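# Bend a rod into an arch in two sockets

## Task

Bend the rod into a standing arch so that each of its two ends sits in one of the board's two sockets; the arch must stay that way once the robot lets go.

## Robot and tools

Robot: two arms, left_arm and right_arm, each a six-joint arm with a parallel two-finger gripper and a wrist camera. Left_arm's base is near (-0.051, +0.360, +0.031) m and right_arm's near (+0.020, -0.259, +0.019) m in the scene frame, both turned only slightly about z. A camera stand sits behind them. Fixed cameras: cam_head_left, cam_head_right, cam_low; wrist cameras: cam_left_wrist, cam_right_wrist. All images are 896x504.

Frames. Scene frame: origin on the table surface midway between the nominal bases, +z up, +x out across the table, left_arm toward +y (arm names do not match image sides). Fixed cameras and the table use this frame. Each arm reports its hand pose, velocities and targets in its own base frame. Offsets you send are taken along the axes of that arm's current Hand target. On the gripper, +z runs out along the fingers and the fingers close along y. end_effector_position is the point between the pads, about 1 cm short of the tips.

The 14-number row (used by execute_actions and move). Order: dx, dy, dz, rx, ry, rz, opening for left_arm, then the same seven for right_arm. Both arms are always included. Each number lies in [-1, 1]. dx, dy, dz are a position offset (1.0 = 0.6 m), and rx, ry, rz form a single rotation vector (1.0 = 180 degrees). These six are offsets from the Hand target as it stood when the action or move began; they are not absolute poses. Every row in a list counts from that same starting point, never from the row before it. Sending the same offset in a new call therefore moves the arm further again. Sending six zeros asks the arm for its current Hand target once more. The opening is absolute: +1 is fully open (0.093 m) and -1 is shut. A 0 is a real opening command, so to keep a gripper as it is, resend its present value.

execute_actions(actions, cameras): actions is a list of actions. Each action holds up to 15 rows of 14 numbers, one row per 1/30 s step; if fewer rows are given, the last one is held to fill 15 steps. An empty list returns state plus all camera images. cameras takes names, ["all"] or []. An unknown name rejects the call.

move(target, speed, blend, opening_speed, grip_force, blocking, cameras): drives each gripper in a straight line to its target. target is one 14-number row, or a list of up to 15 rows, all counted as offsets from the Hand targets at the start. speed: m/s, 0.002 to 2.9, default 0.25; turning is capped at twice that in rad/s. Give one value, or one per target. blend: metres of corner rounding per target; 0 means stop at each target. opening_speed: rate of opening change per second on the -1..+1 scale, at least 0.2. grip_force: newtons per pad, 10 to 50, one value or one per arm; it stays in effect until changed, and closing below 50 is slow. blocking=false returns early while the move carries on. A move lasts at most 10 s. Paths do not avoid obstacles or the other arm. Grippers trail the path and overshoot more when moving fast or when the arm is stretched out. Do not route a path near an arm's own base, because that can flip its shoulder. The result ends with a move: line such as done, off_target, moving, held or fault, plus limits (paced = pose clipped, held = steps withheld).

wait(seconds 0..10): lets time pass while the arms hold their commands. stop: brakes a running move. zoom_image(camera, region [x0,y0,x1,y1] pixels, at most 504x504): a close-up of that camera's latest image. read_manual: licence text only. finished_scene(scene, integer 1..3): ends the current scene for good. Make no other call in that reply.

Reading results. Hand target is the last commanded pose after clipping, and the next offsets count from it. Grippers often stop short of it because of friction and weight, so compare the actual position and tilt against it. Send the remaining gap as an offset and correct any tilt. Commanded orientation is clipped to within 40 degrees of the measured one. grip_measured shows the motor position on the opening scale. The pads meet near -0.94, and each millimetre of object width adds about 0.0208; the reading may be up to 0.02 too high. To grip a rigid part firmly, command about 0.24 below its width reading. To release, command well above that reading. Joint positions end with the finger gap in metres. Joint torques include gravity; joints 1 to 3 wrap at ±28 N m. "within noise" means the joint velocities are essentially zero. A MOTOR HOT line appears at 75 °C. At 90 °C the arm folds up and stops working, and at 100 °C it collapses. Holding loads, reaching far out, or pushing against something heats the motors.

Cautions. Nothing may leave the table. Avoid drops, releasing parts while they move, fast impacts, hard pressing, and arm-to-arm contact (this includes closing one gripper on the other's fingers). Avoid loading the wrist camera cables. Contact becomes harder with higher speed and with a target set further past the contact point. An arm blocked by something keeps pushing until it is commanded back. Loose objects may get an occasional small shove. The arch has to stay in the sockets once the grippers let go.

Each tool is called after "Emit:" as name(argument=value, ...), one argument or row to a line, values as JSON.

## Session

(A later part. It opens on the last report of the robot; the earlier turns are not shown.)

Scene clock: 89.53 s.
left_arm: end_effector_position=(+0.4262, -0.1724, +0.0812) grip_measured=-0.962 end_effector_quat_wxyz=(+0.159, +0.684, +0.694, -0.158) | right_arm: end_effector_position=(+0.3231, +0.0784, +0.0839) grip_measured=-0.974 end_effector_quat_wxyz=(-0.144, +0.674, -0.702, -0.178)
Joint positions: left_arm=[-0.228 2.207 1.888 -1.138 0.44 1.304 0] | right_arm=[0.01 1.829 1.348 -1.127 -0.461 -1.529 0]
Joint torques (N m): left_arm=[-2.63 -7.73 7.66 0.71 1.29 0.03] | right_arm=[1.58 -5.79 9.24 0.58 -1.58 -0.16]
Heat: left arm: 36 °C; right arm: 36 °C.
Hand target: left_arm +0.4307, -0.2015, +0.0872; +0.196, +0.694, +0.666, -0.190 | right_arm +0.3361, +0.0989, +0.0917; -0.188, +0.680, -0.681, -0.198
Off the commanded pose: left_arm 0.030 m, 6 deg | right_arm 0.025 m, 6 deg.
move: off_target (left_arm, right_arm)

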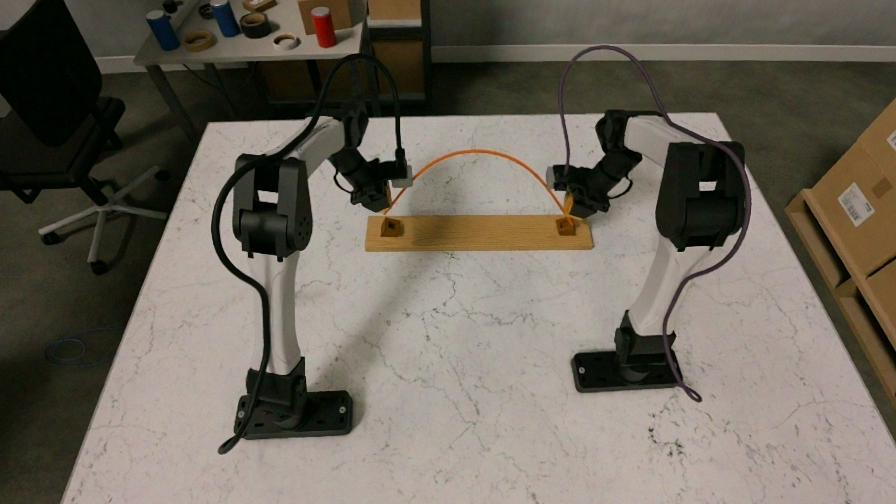

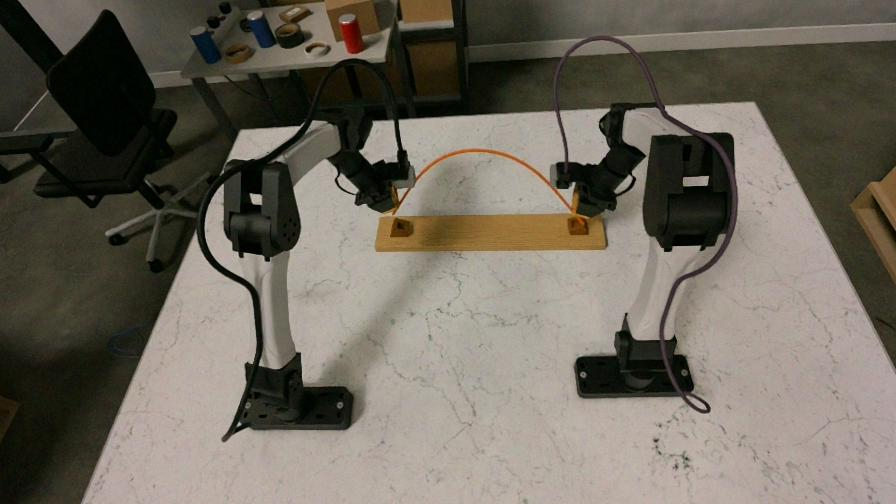

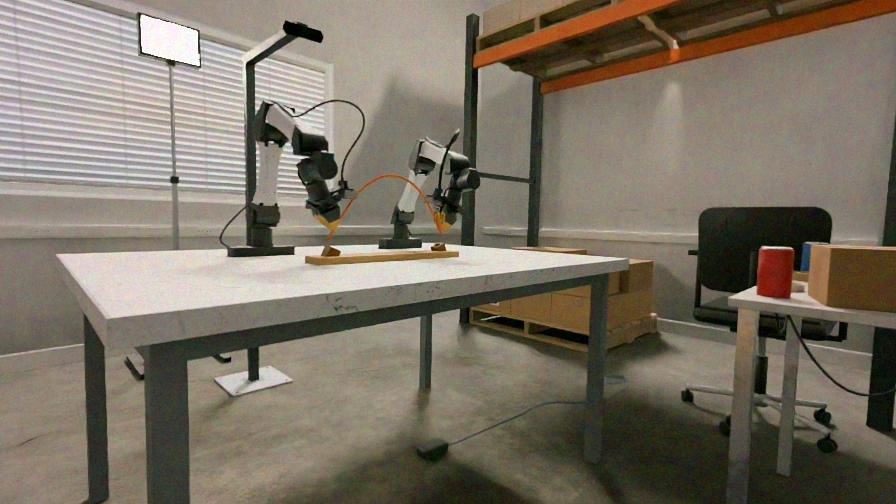

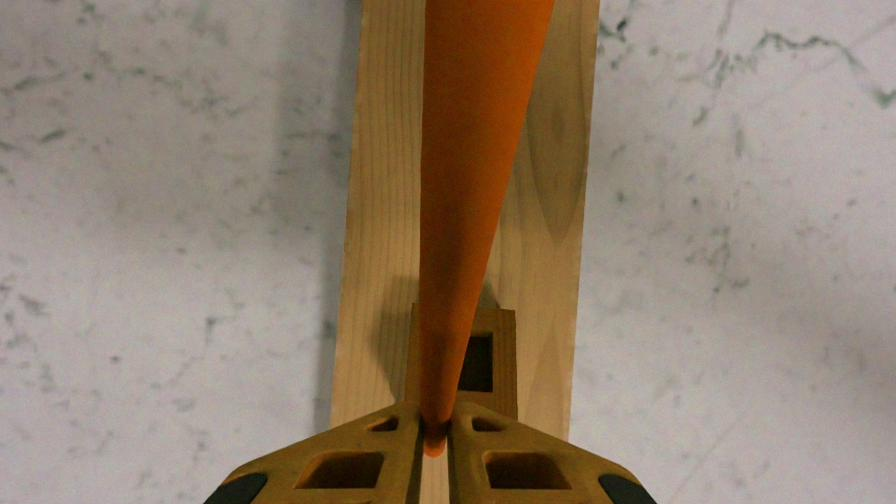

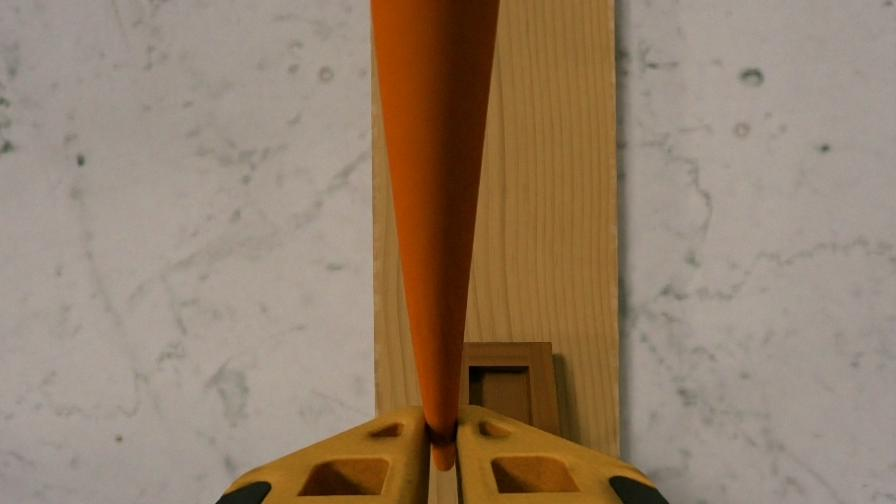

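Emit:
zoom_image(
  camera="cam_low",
  region=[290, 160, 490, 280],
)

Emit:
zoom_image(
  camera="cam_head_left",
  region=[355, 180, 425, 250],
)

Emit:
zoom_image(
  camera="cam_head_right",
  region=[540, 180, 620, 260],
)

Emit:
zoom_image(
  camera="cam_left_wrist",
  region=[360, 280, 560, 480],
)

Emit:
zoom_image(
  camera="cam_right_wrist",
  region=[380, 300, 580, 500],
)

Scaled by 2.520.

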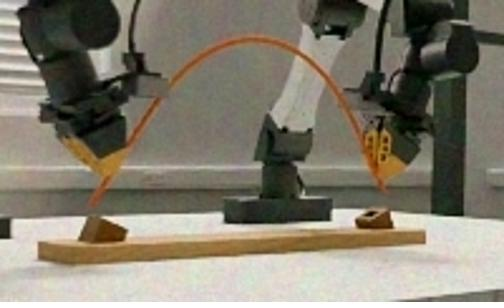

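Scaled by 7.200.

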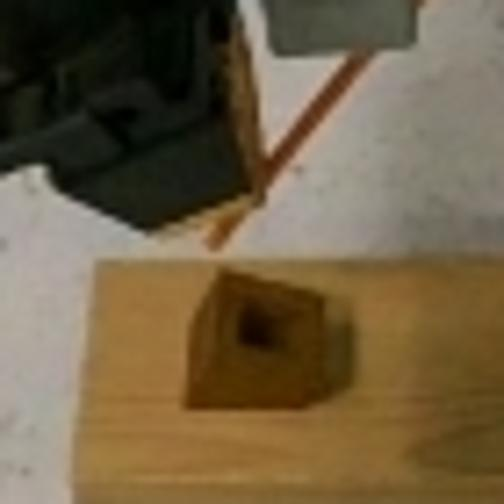

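Scaled by 6.300.

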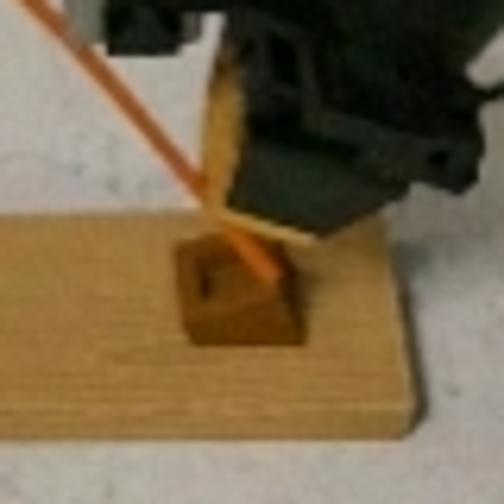

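Scaled by 2.520.

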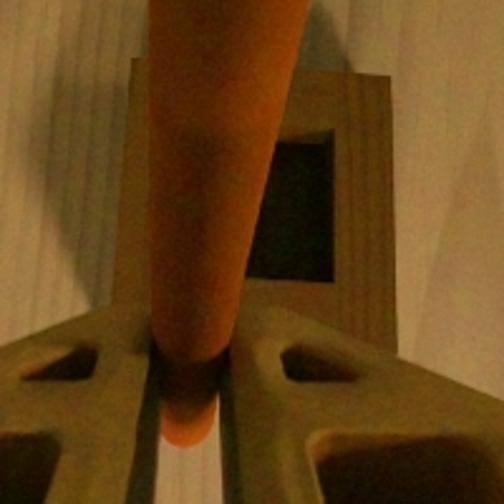

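Scaled by 2.520.

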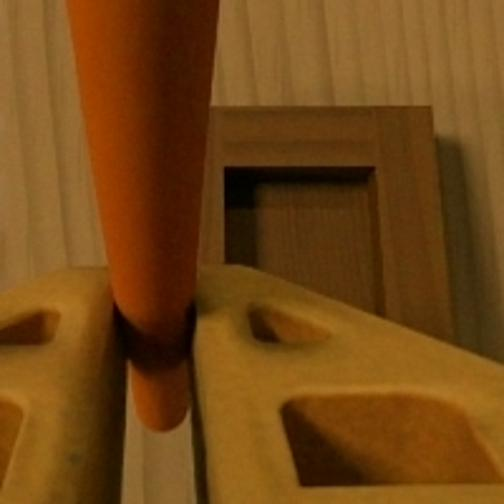

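Emit:
move(
  target=[-0.027,-0.024,0.034,0,0,0,-1,-0.027,-0.032,0.030,0,0,0,-1],
  cameras=["all"],
  speed=0.06,
)

Emit:
zoom_image(
  camera="cam_low",
  region=[290, 160, 490, 280],
)

Emit:
zoom_image(
  camera="cam_head_left",
  region=[355, 180, 425, 250],
)

Emit:
zoom_image(
  camera="cam_head_right",
  region=[540, 180, 620, 260],
)

Scene clock: 104.80 s.
left_arm: end_effector_position=(+0.4212, -0.1816, +0.0640) grip_measured=-0.962 end_effector_quat_wxyz=(+0.155, +0.674, +0.703, -0.163) | right_arm: end_effector_position=(+0.3445, +0.0860, +0.0752) grip_measured=-0.974 end_effector_quat_wxyz=(-0.149, +0.664, -0.712, -0.174)
Joint positions: left_arm=[-0.25 2.207 1.819 -1.065 0.44 1.252 0] | right_arm=[0.031 1.896 1.401 -1.082 -0.463 -1.471 0]
Joint torques (N m): left_arm=[-6.26 -10.66 4.94 0.83 1.2 -0.05] | right_arm=[4.82 -6.28 10 0.56 -1.58 -0.01]
Heat: left arm: 38 °C; right arm: 37 °C.
Hand target: left_arm +0.4156, -0.2255, +0.0780; +0.196, +0.694, +0.666, -0.190 | right_arm +0.3551, +0.1221, +0.0844; -0.188, +0.679, -0.681, -0.198
Off the commanded pose: left_arm 0.046 m, 7 deg | right_arm 0.039 m, 7 deg.
move: off_target (left_arm, right_arm)

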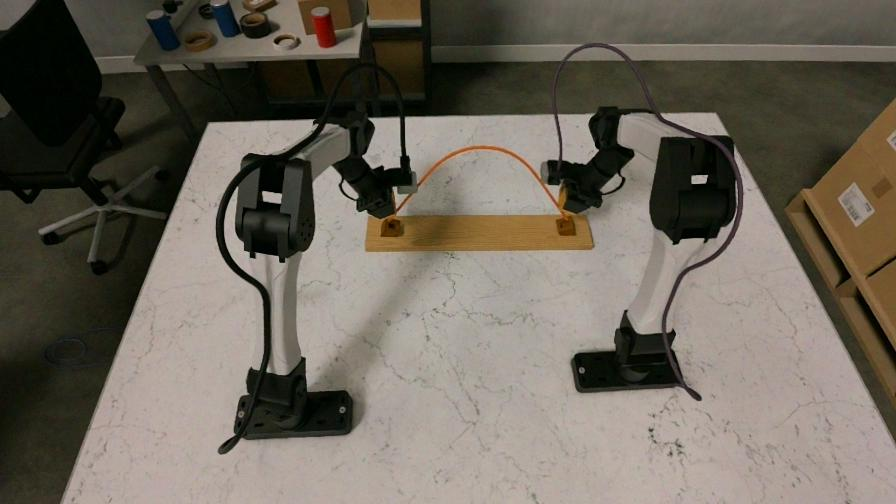

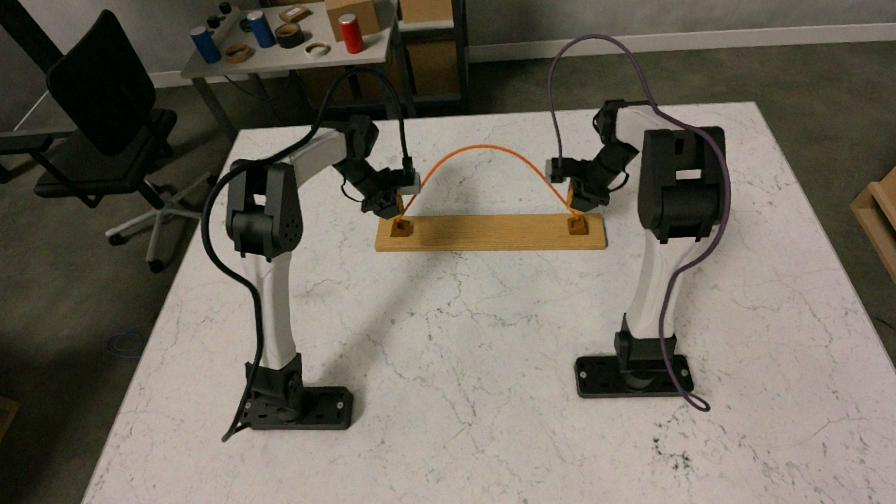

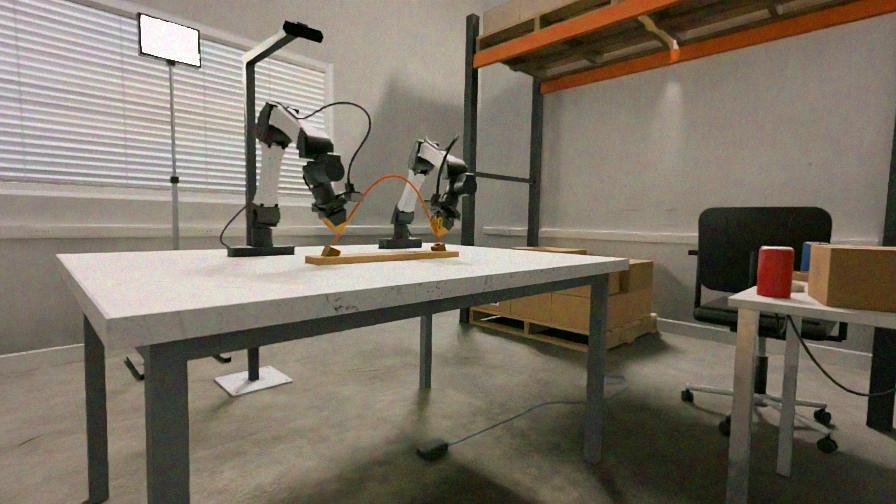

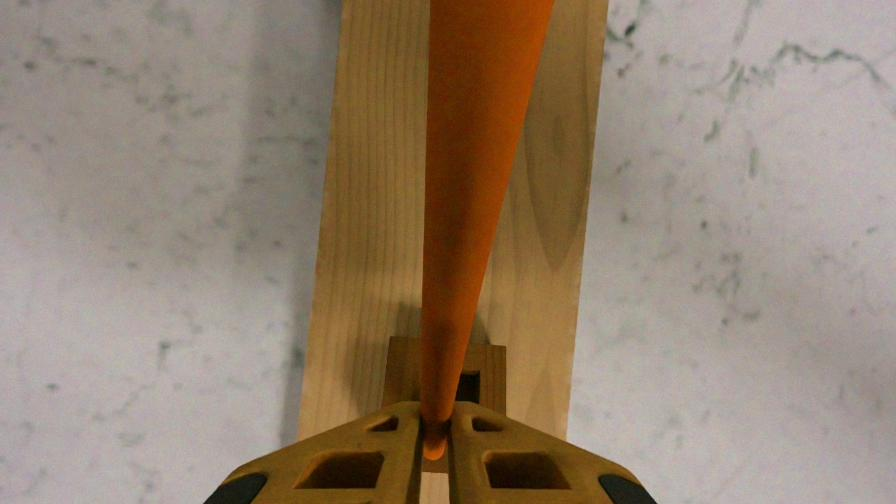

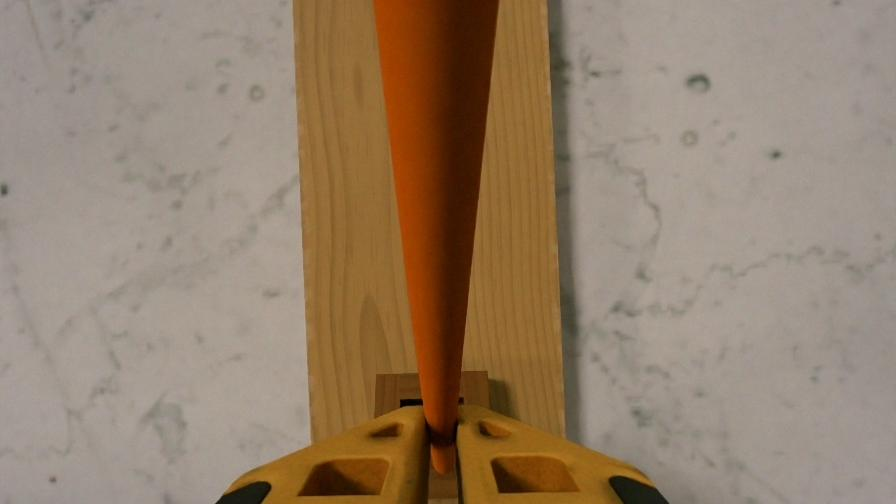

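Scaled by 2.520.

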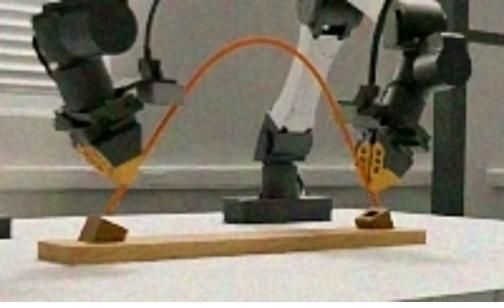

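Scaled by 7.200.

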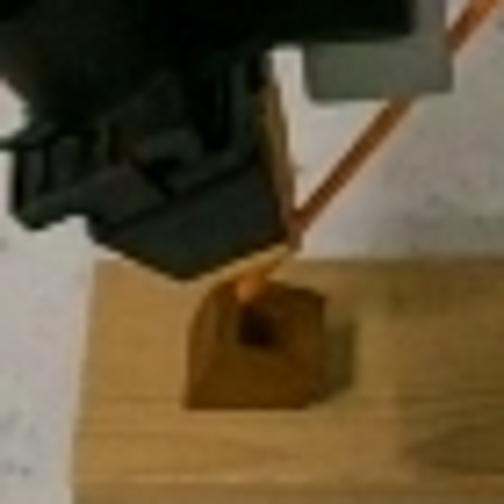

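Scaled by 6.300.

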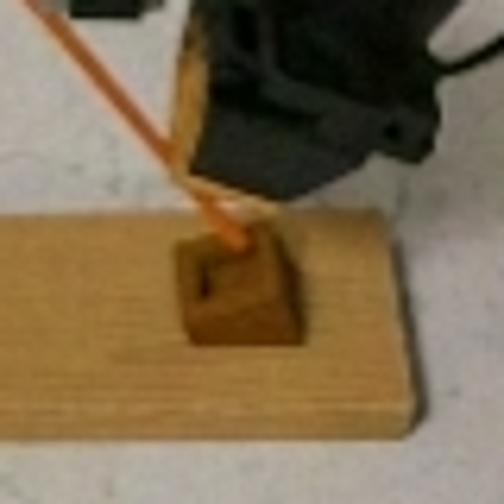

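Emit:
move(
  target=[-0.022,-0.006,0.003,0,0,0,-1,-0.048,0.007,0.024,0,0,0,-1],
  cameras=["all"],
  speed=0.06,
)

Emit:
zoom_image(
  camera="cam_low",
  region=[310, 210, 460, 270],
)

Emit:
zoom_image(
  camera="cam_head_left",
  region=[355, 180, 425, 250],
)

Emit:
zoom_image(
  camera="cam_head_right",
  region=[540, 180, 620, 260],
)

Scene clock: 110.83 s.
left_arm: end_effector_position=(+0.4206, -0.1835, +0.0640) grip_measured=-0.962 end_effector_quat_wxyz=(+0.152, +0.662, +0.715, -0.167) | right_arm: end_effector_position=(+0.3448, +0.1107, +0.0753) grip_measured=-0.974 end_effector_quat_wxyz=(+0.145, -0.653, +0.722, +0.178)
Joint positions: left_arm=[-0.255 2.207 1.819 -1.064 0.44 1.212 0] | right_arm=[0.102 1.896 1.401 -1.05 -0.463 -1.363 0]
Joint torques (N m): left_arm=[-8.53 -11.64 4.98 0.86 1.17 0] | right_arm=[6.24 -7.77 8.81 0.75 -1.53 -0.07]
Heat: left arm: 40 °C; right arm: 38 °C.
Hand target: left_arm +0.4115, -0.2377, +0.0833; +0.196, +0.694, +0.666, -0.190 | right_arm +0.3509, +0.1541, +0.0874; +0.188, -0.679, +0.681, +0.198
Off the commanded pose: left_arm 0.058 m, 9 deg | right_arm 0.045 m, 8 deg.
move: off_target (left_arm, right_arm)

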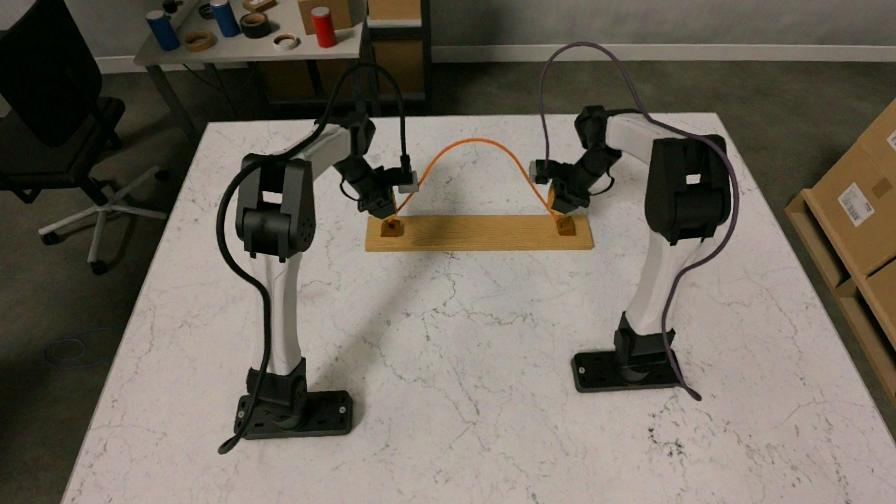

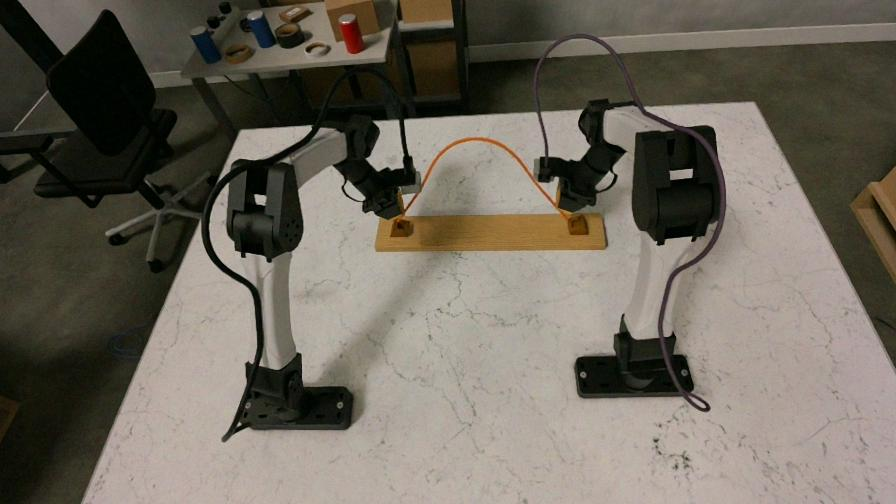

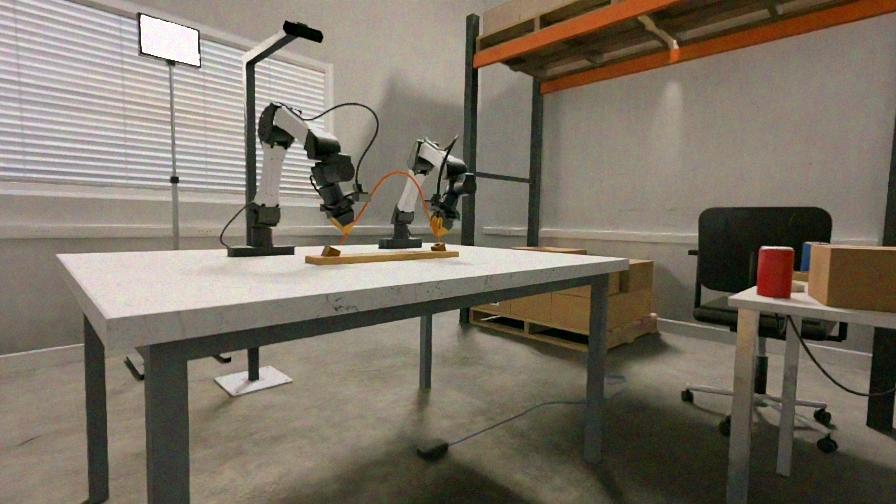

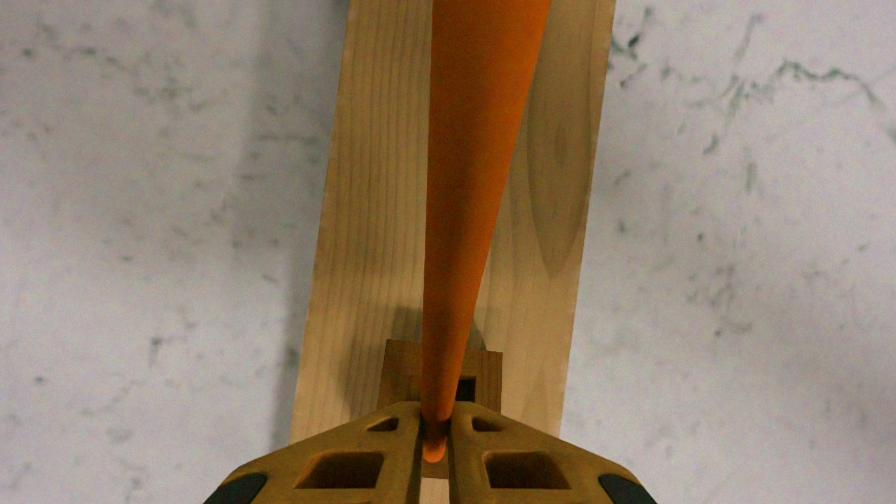

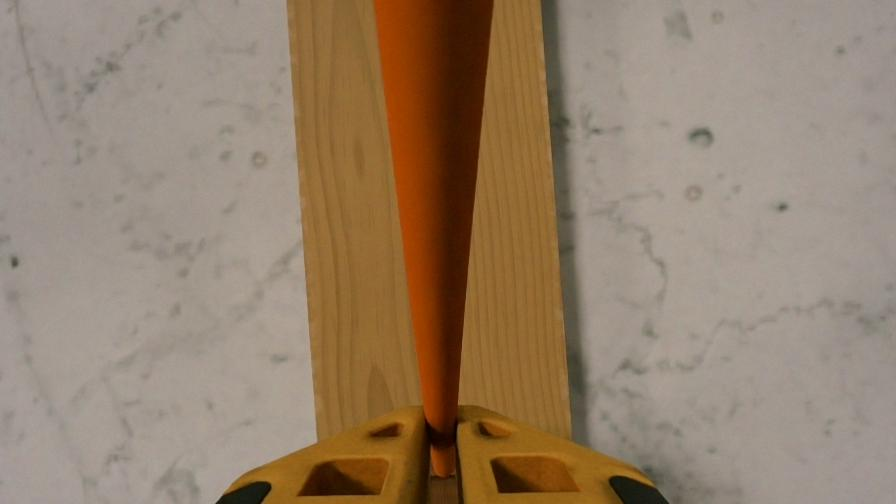

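Scaled by 3.360.

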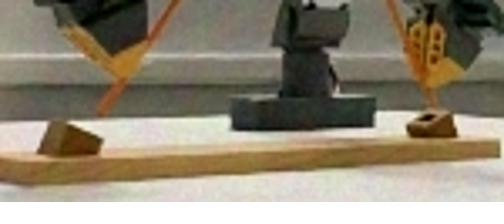

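Scaled by 7.200.

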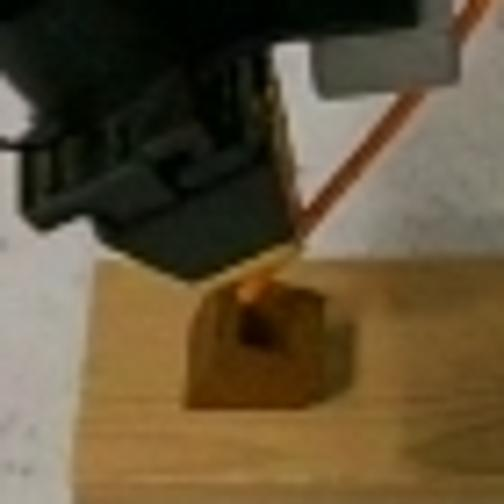

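Scaled by 6.300.

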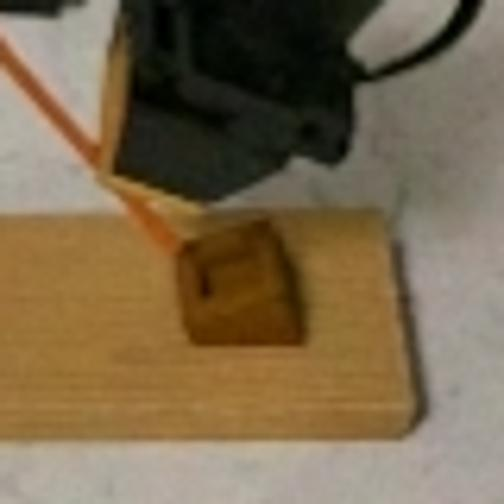

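Emit:
move(
  target=[0.0455,-0.002,0.023,0,0,0,-1,0.0455,0,0.023,0,0,0,-1],
  cameras=["all"],
  speed=0.04,
)

Emit:
zoom_image(
  camera="cam_low",
  region=[310, 210, 460, 270],
)

Emit:
zoom_image(
  camera="cam_head_left",
  region=[355, 180, 425, 250],
)

Emit:
zoom_image(
  camera="cam_head_right",
  region=[540, 180, 620, 260],
)

Scene clock: 115.13 s.
left_arm: end_effector_position=(+0.4125, -0.1843, +0.0430) grip_measured=-0.962 end_effector_quat_wxyz=(+0.152, +0.668, +0.707, -0.176) | right_arm: end_effector_position=(+0.3536, +0.1071, +0.0631) grip_measured=-0.974 end_effector_quat_wxyz=(-0.163, +0.662, -0.713, -0.164)
Joint positions: left_arm=[-0.255 2.206 1.729 -0.988 0.458 1.234 0] | right_arm=[0.089 1.906 1.362 -0.964 -0.463 -1.392 0]
Joint torques (N m): left_arm=[-5.38 -10.89 4.68 0.93 1.04 0.13] | right_arm=[3.97 -6.32 6.04 0.74 -1.51 -0.25]
Heat: left arm: 42 °C; right arm: 38 °C.
Hand target: left_arm +0.4113, -0.2217, +0.0573; +0.196, +0.694, +0.666, -0.190 | right_arm +0.3507, +0.1382, +0.0614; -0.188, +0.680, -0.681, -0.198
Off the commanded pose: left_arm 0.040 m, 8 deg | right_arm 0.031 m, 6 deg.
move: off_target (left_arm, right_arm)

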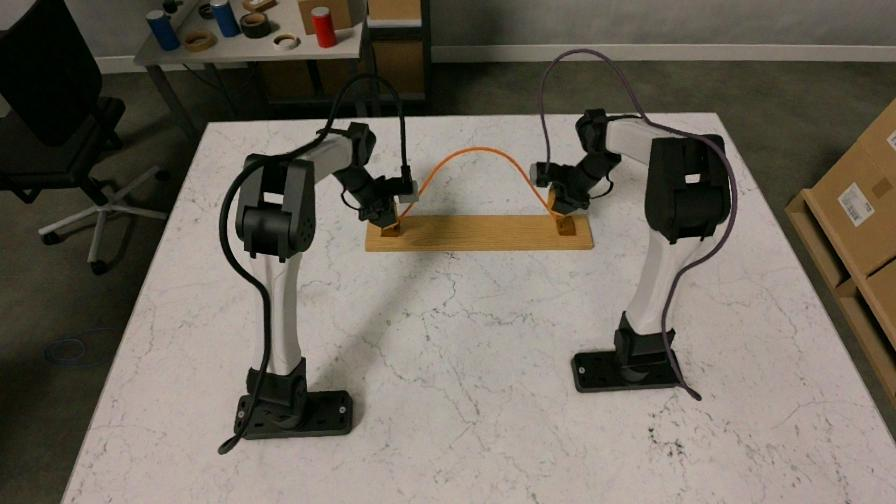

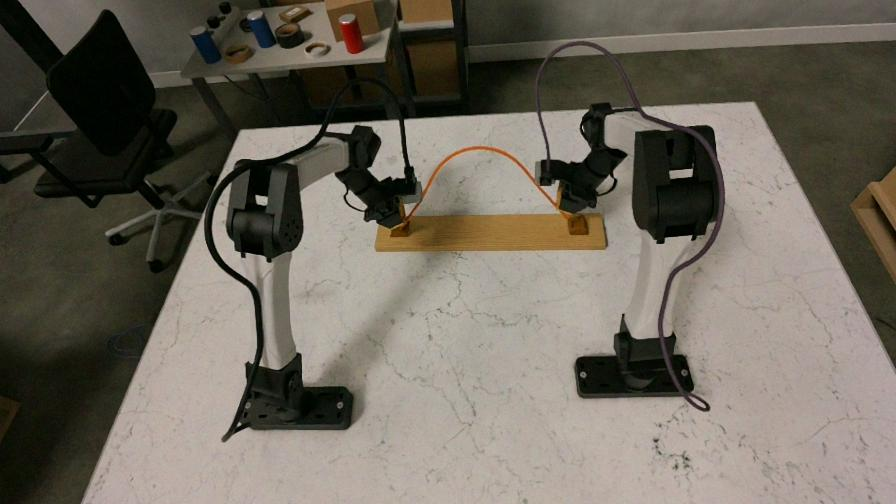

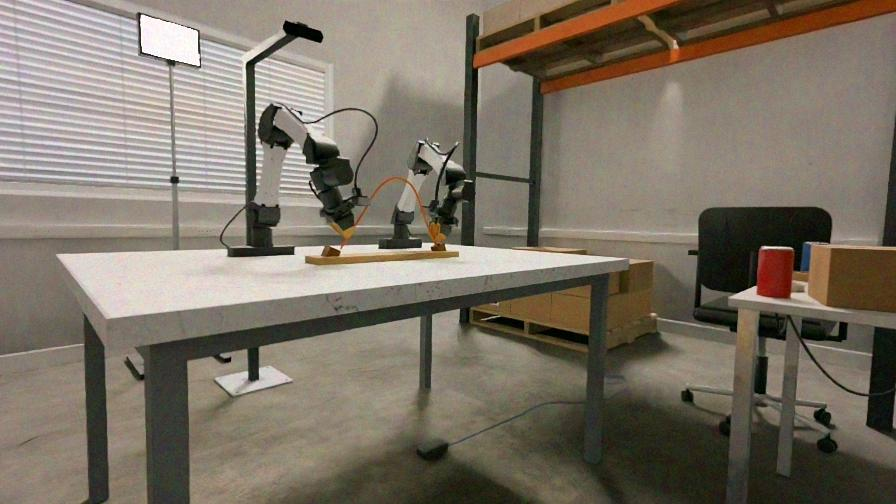

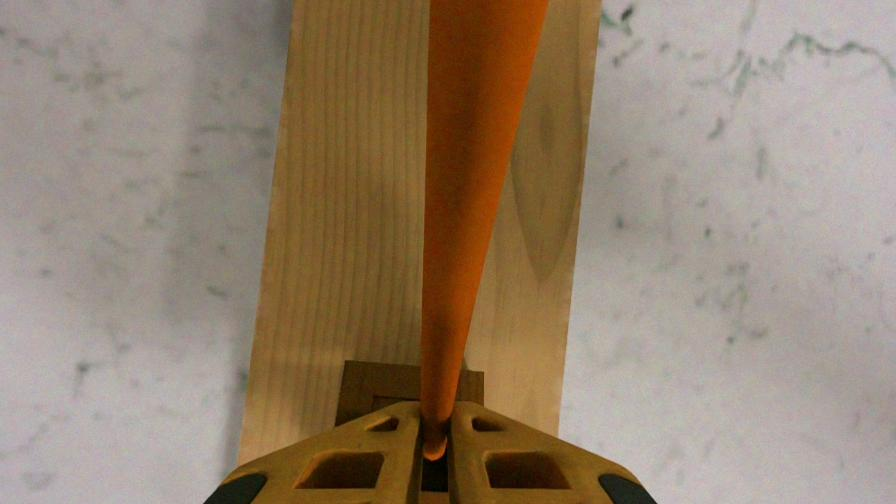

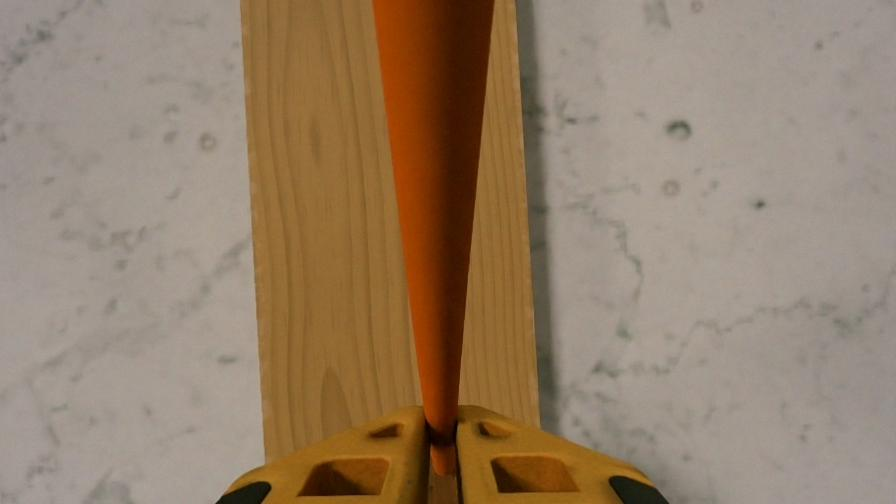

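Scaled by 3.360.

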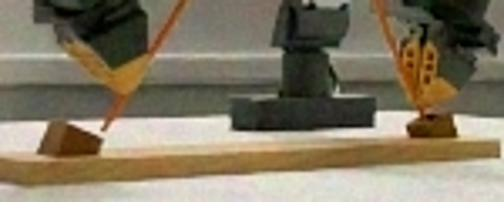

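Scaled by 7.200.

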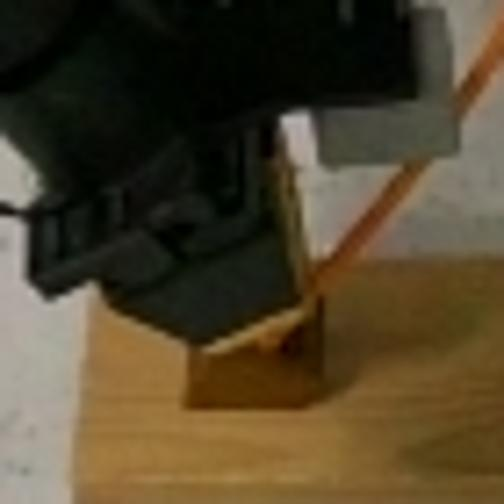

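Scaled by 6.300.

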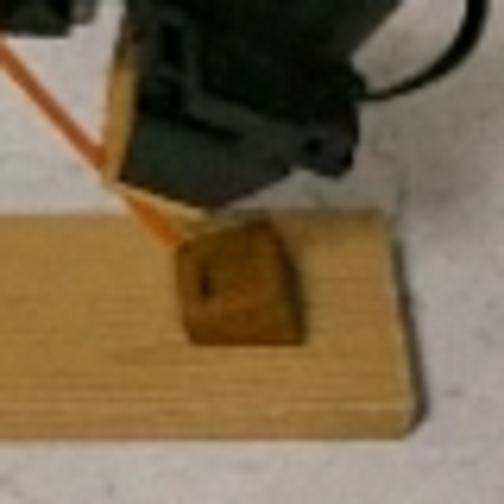

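Emit:
move(
  target=[
    [-0.002,0.01,-0.003,0,0,0,-1,-0.016,0,-0.0255,0,0,0,-1],
    [-0.002,0.01,-0.003,0,0,0,-1,0.0095,0.0237,-0.029,0,0,0,-1],
  ],
  cameras=["all"],
  speed=0.04,
  blend=0.005,
)

Emit:
zoom_image(
  camera="cam_low",
  region=[310, 210, 460, 270],
)

Emit:
zoom_image(
  camera="cam_head_left",
  region=[355, 180, 425, 250],
)

Emit:
zoom_image(
  camera="cam_head_right",
  region=[540, 180, 620, 260],
)

Scene clock: 121.87 s.
left_arm: end_effector_position=(+0.4129, -0.1845, +0.0435) grip_measured=-0.962 end_effector_quat_wxyz=(+0.153, +0.669, +0.706, -0.175) | right_arm: end_effector_position=(+0.3411, +0.0947, +0.0551) grip_measured=-0.974 end_effector_quat_wxyz=(-0.148, +0.663, -0.713, -0.174)
Joint positions: left_arm=[-0.255 2.206 1.73 -0.988 0.459 1.238 0] | right_arm=[0.058 1.904 1.329 -0.989 -0.461 -1.44 0]
Joint torques (N m): left_arm=[-5.03 -9.69 7.75 0.72 1.05 0.13] | right_arm=[3.54 -10.82 5.71 0.43 -1.58 -0.2]
Heat: left arm: 45 °C; right arm: 37 °C.
Hand target: left_arm +0.4173, -0.2220, +0.0596; +0.196, +0.694, +0.666, -0.190 | right_arm +0.3365, +0.1242, +0.0733; -0.188, +0.680, -0.681, -0.198
Off the commanded pose: left_arm 0.041 m, 7 deg | right_arm 0.035 m, 7 deg.
move: off_target (left_arm, right_arm)

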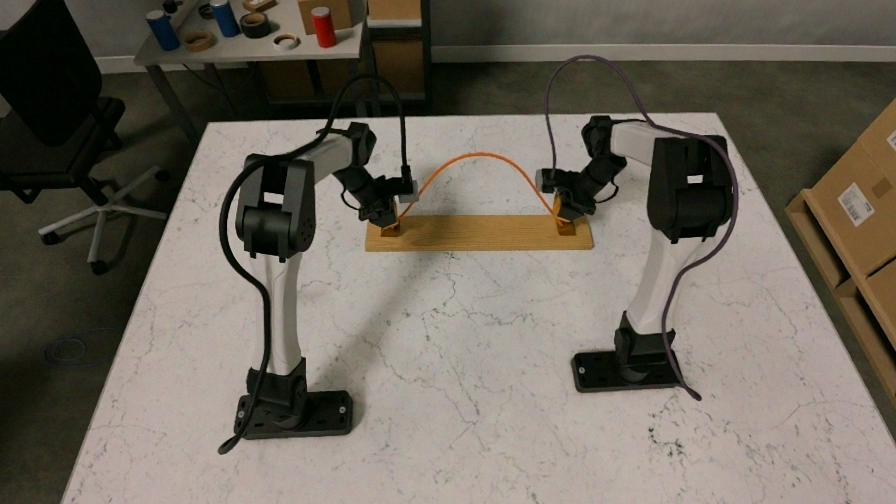

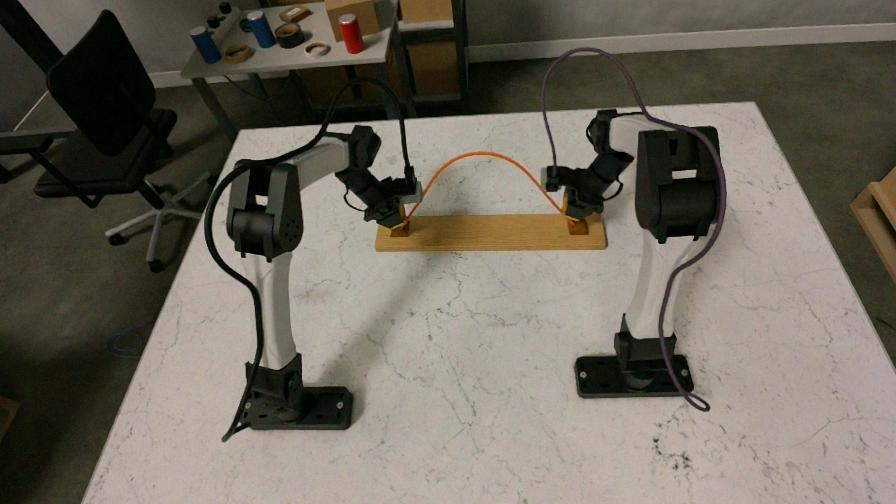

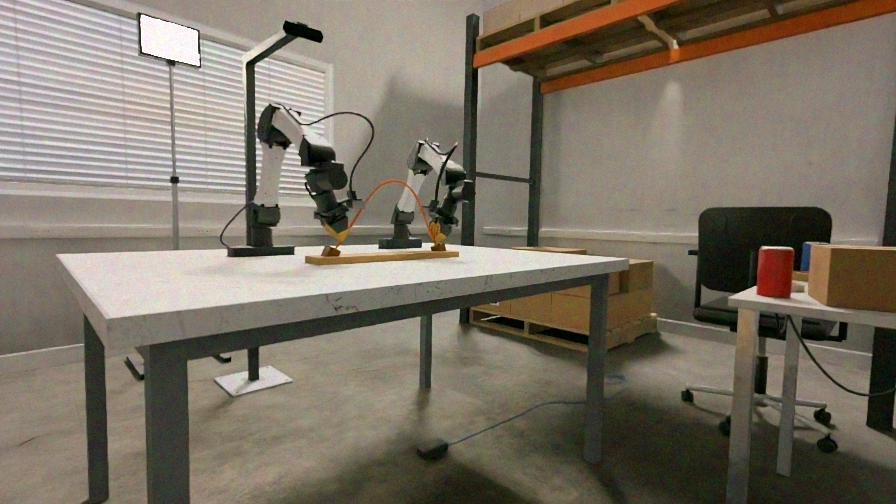

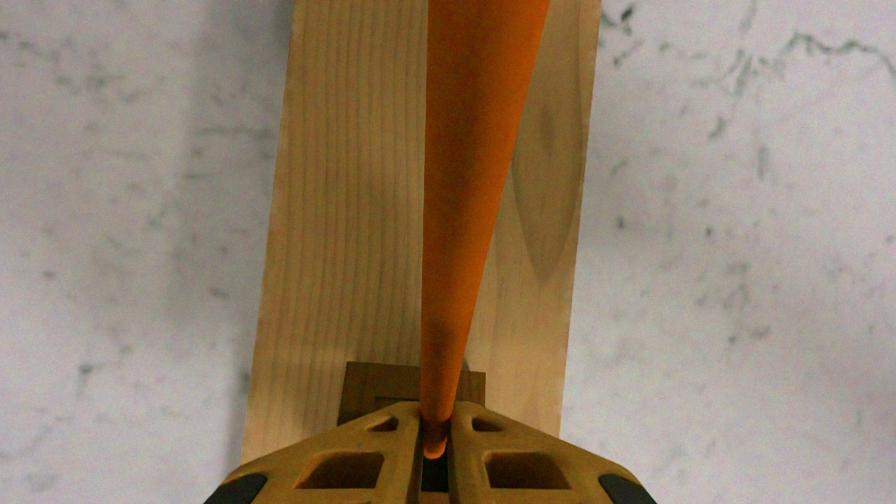

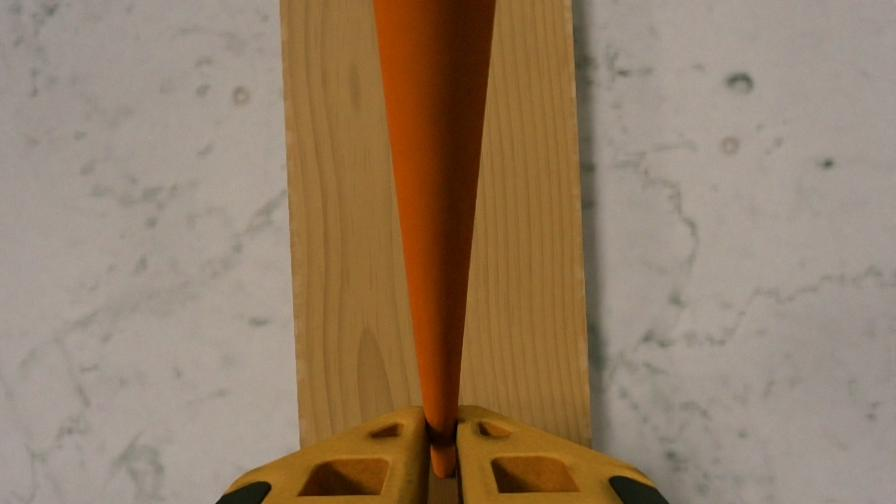

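Scaled by 3.360.

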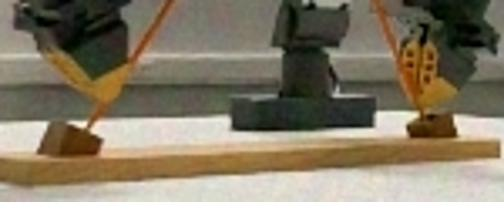

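Scaled by 7.200.

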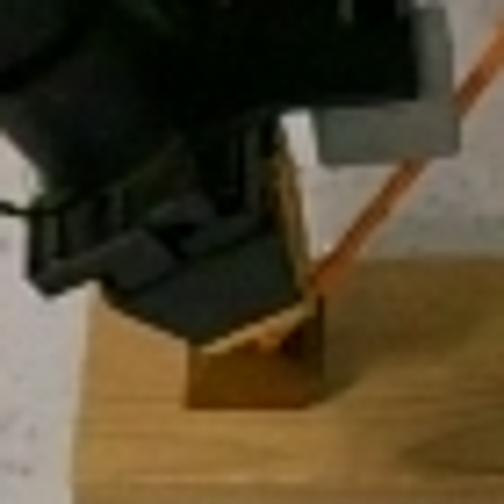

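Scaled by 6.300.

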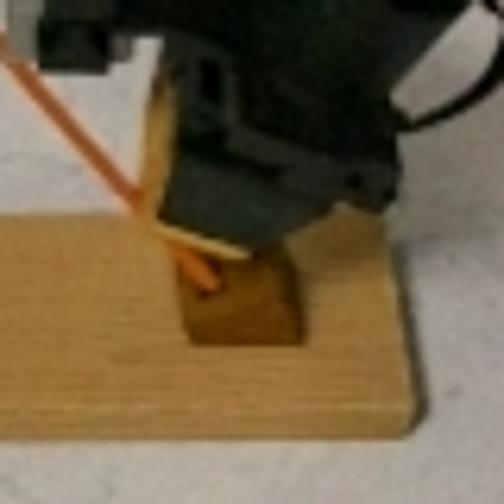

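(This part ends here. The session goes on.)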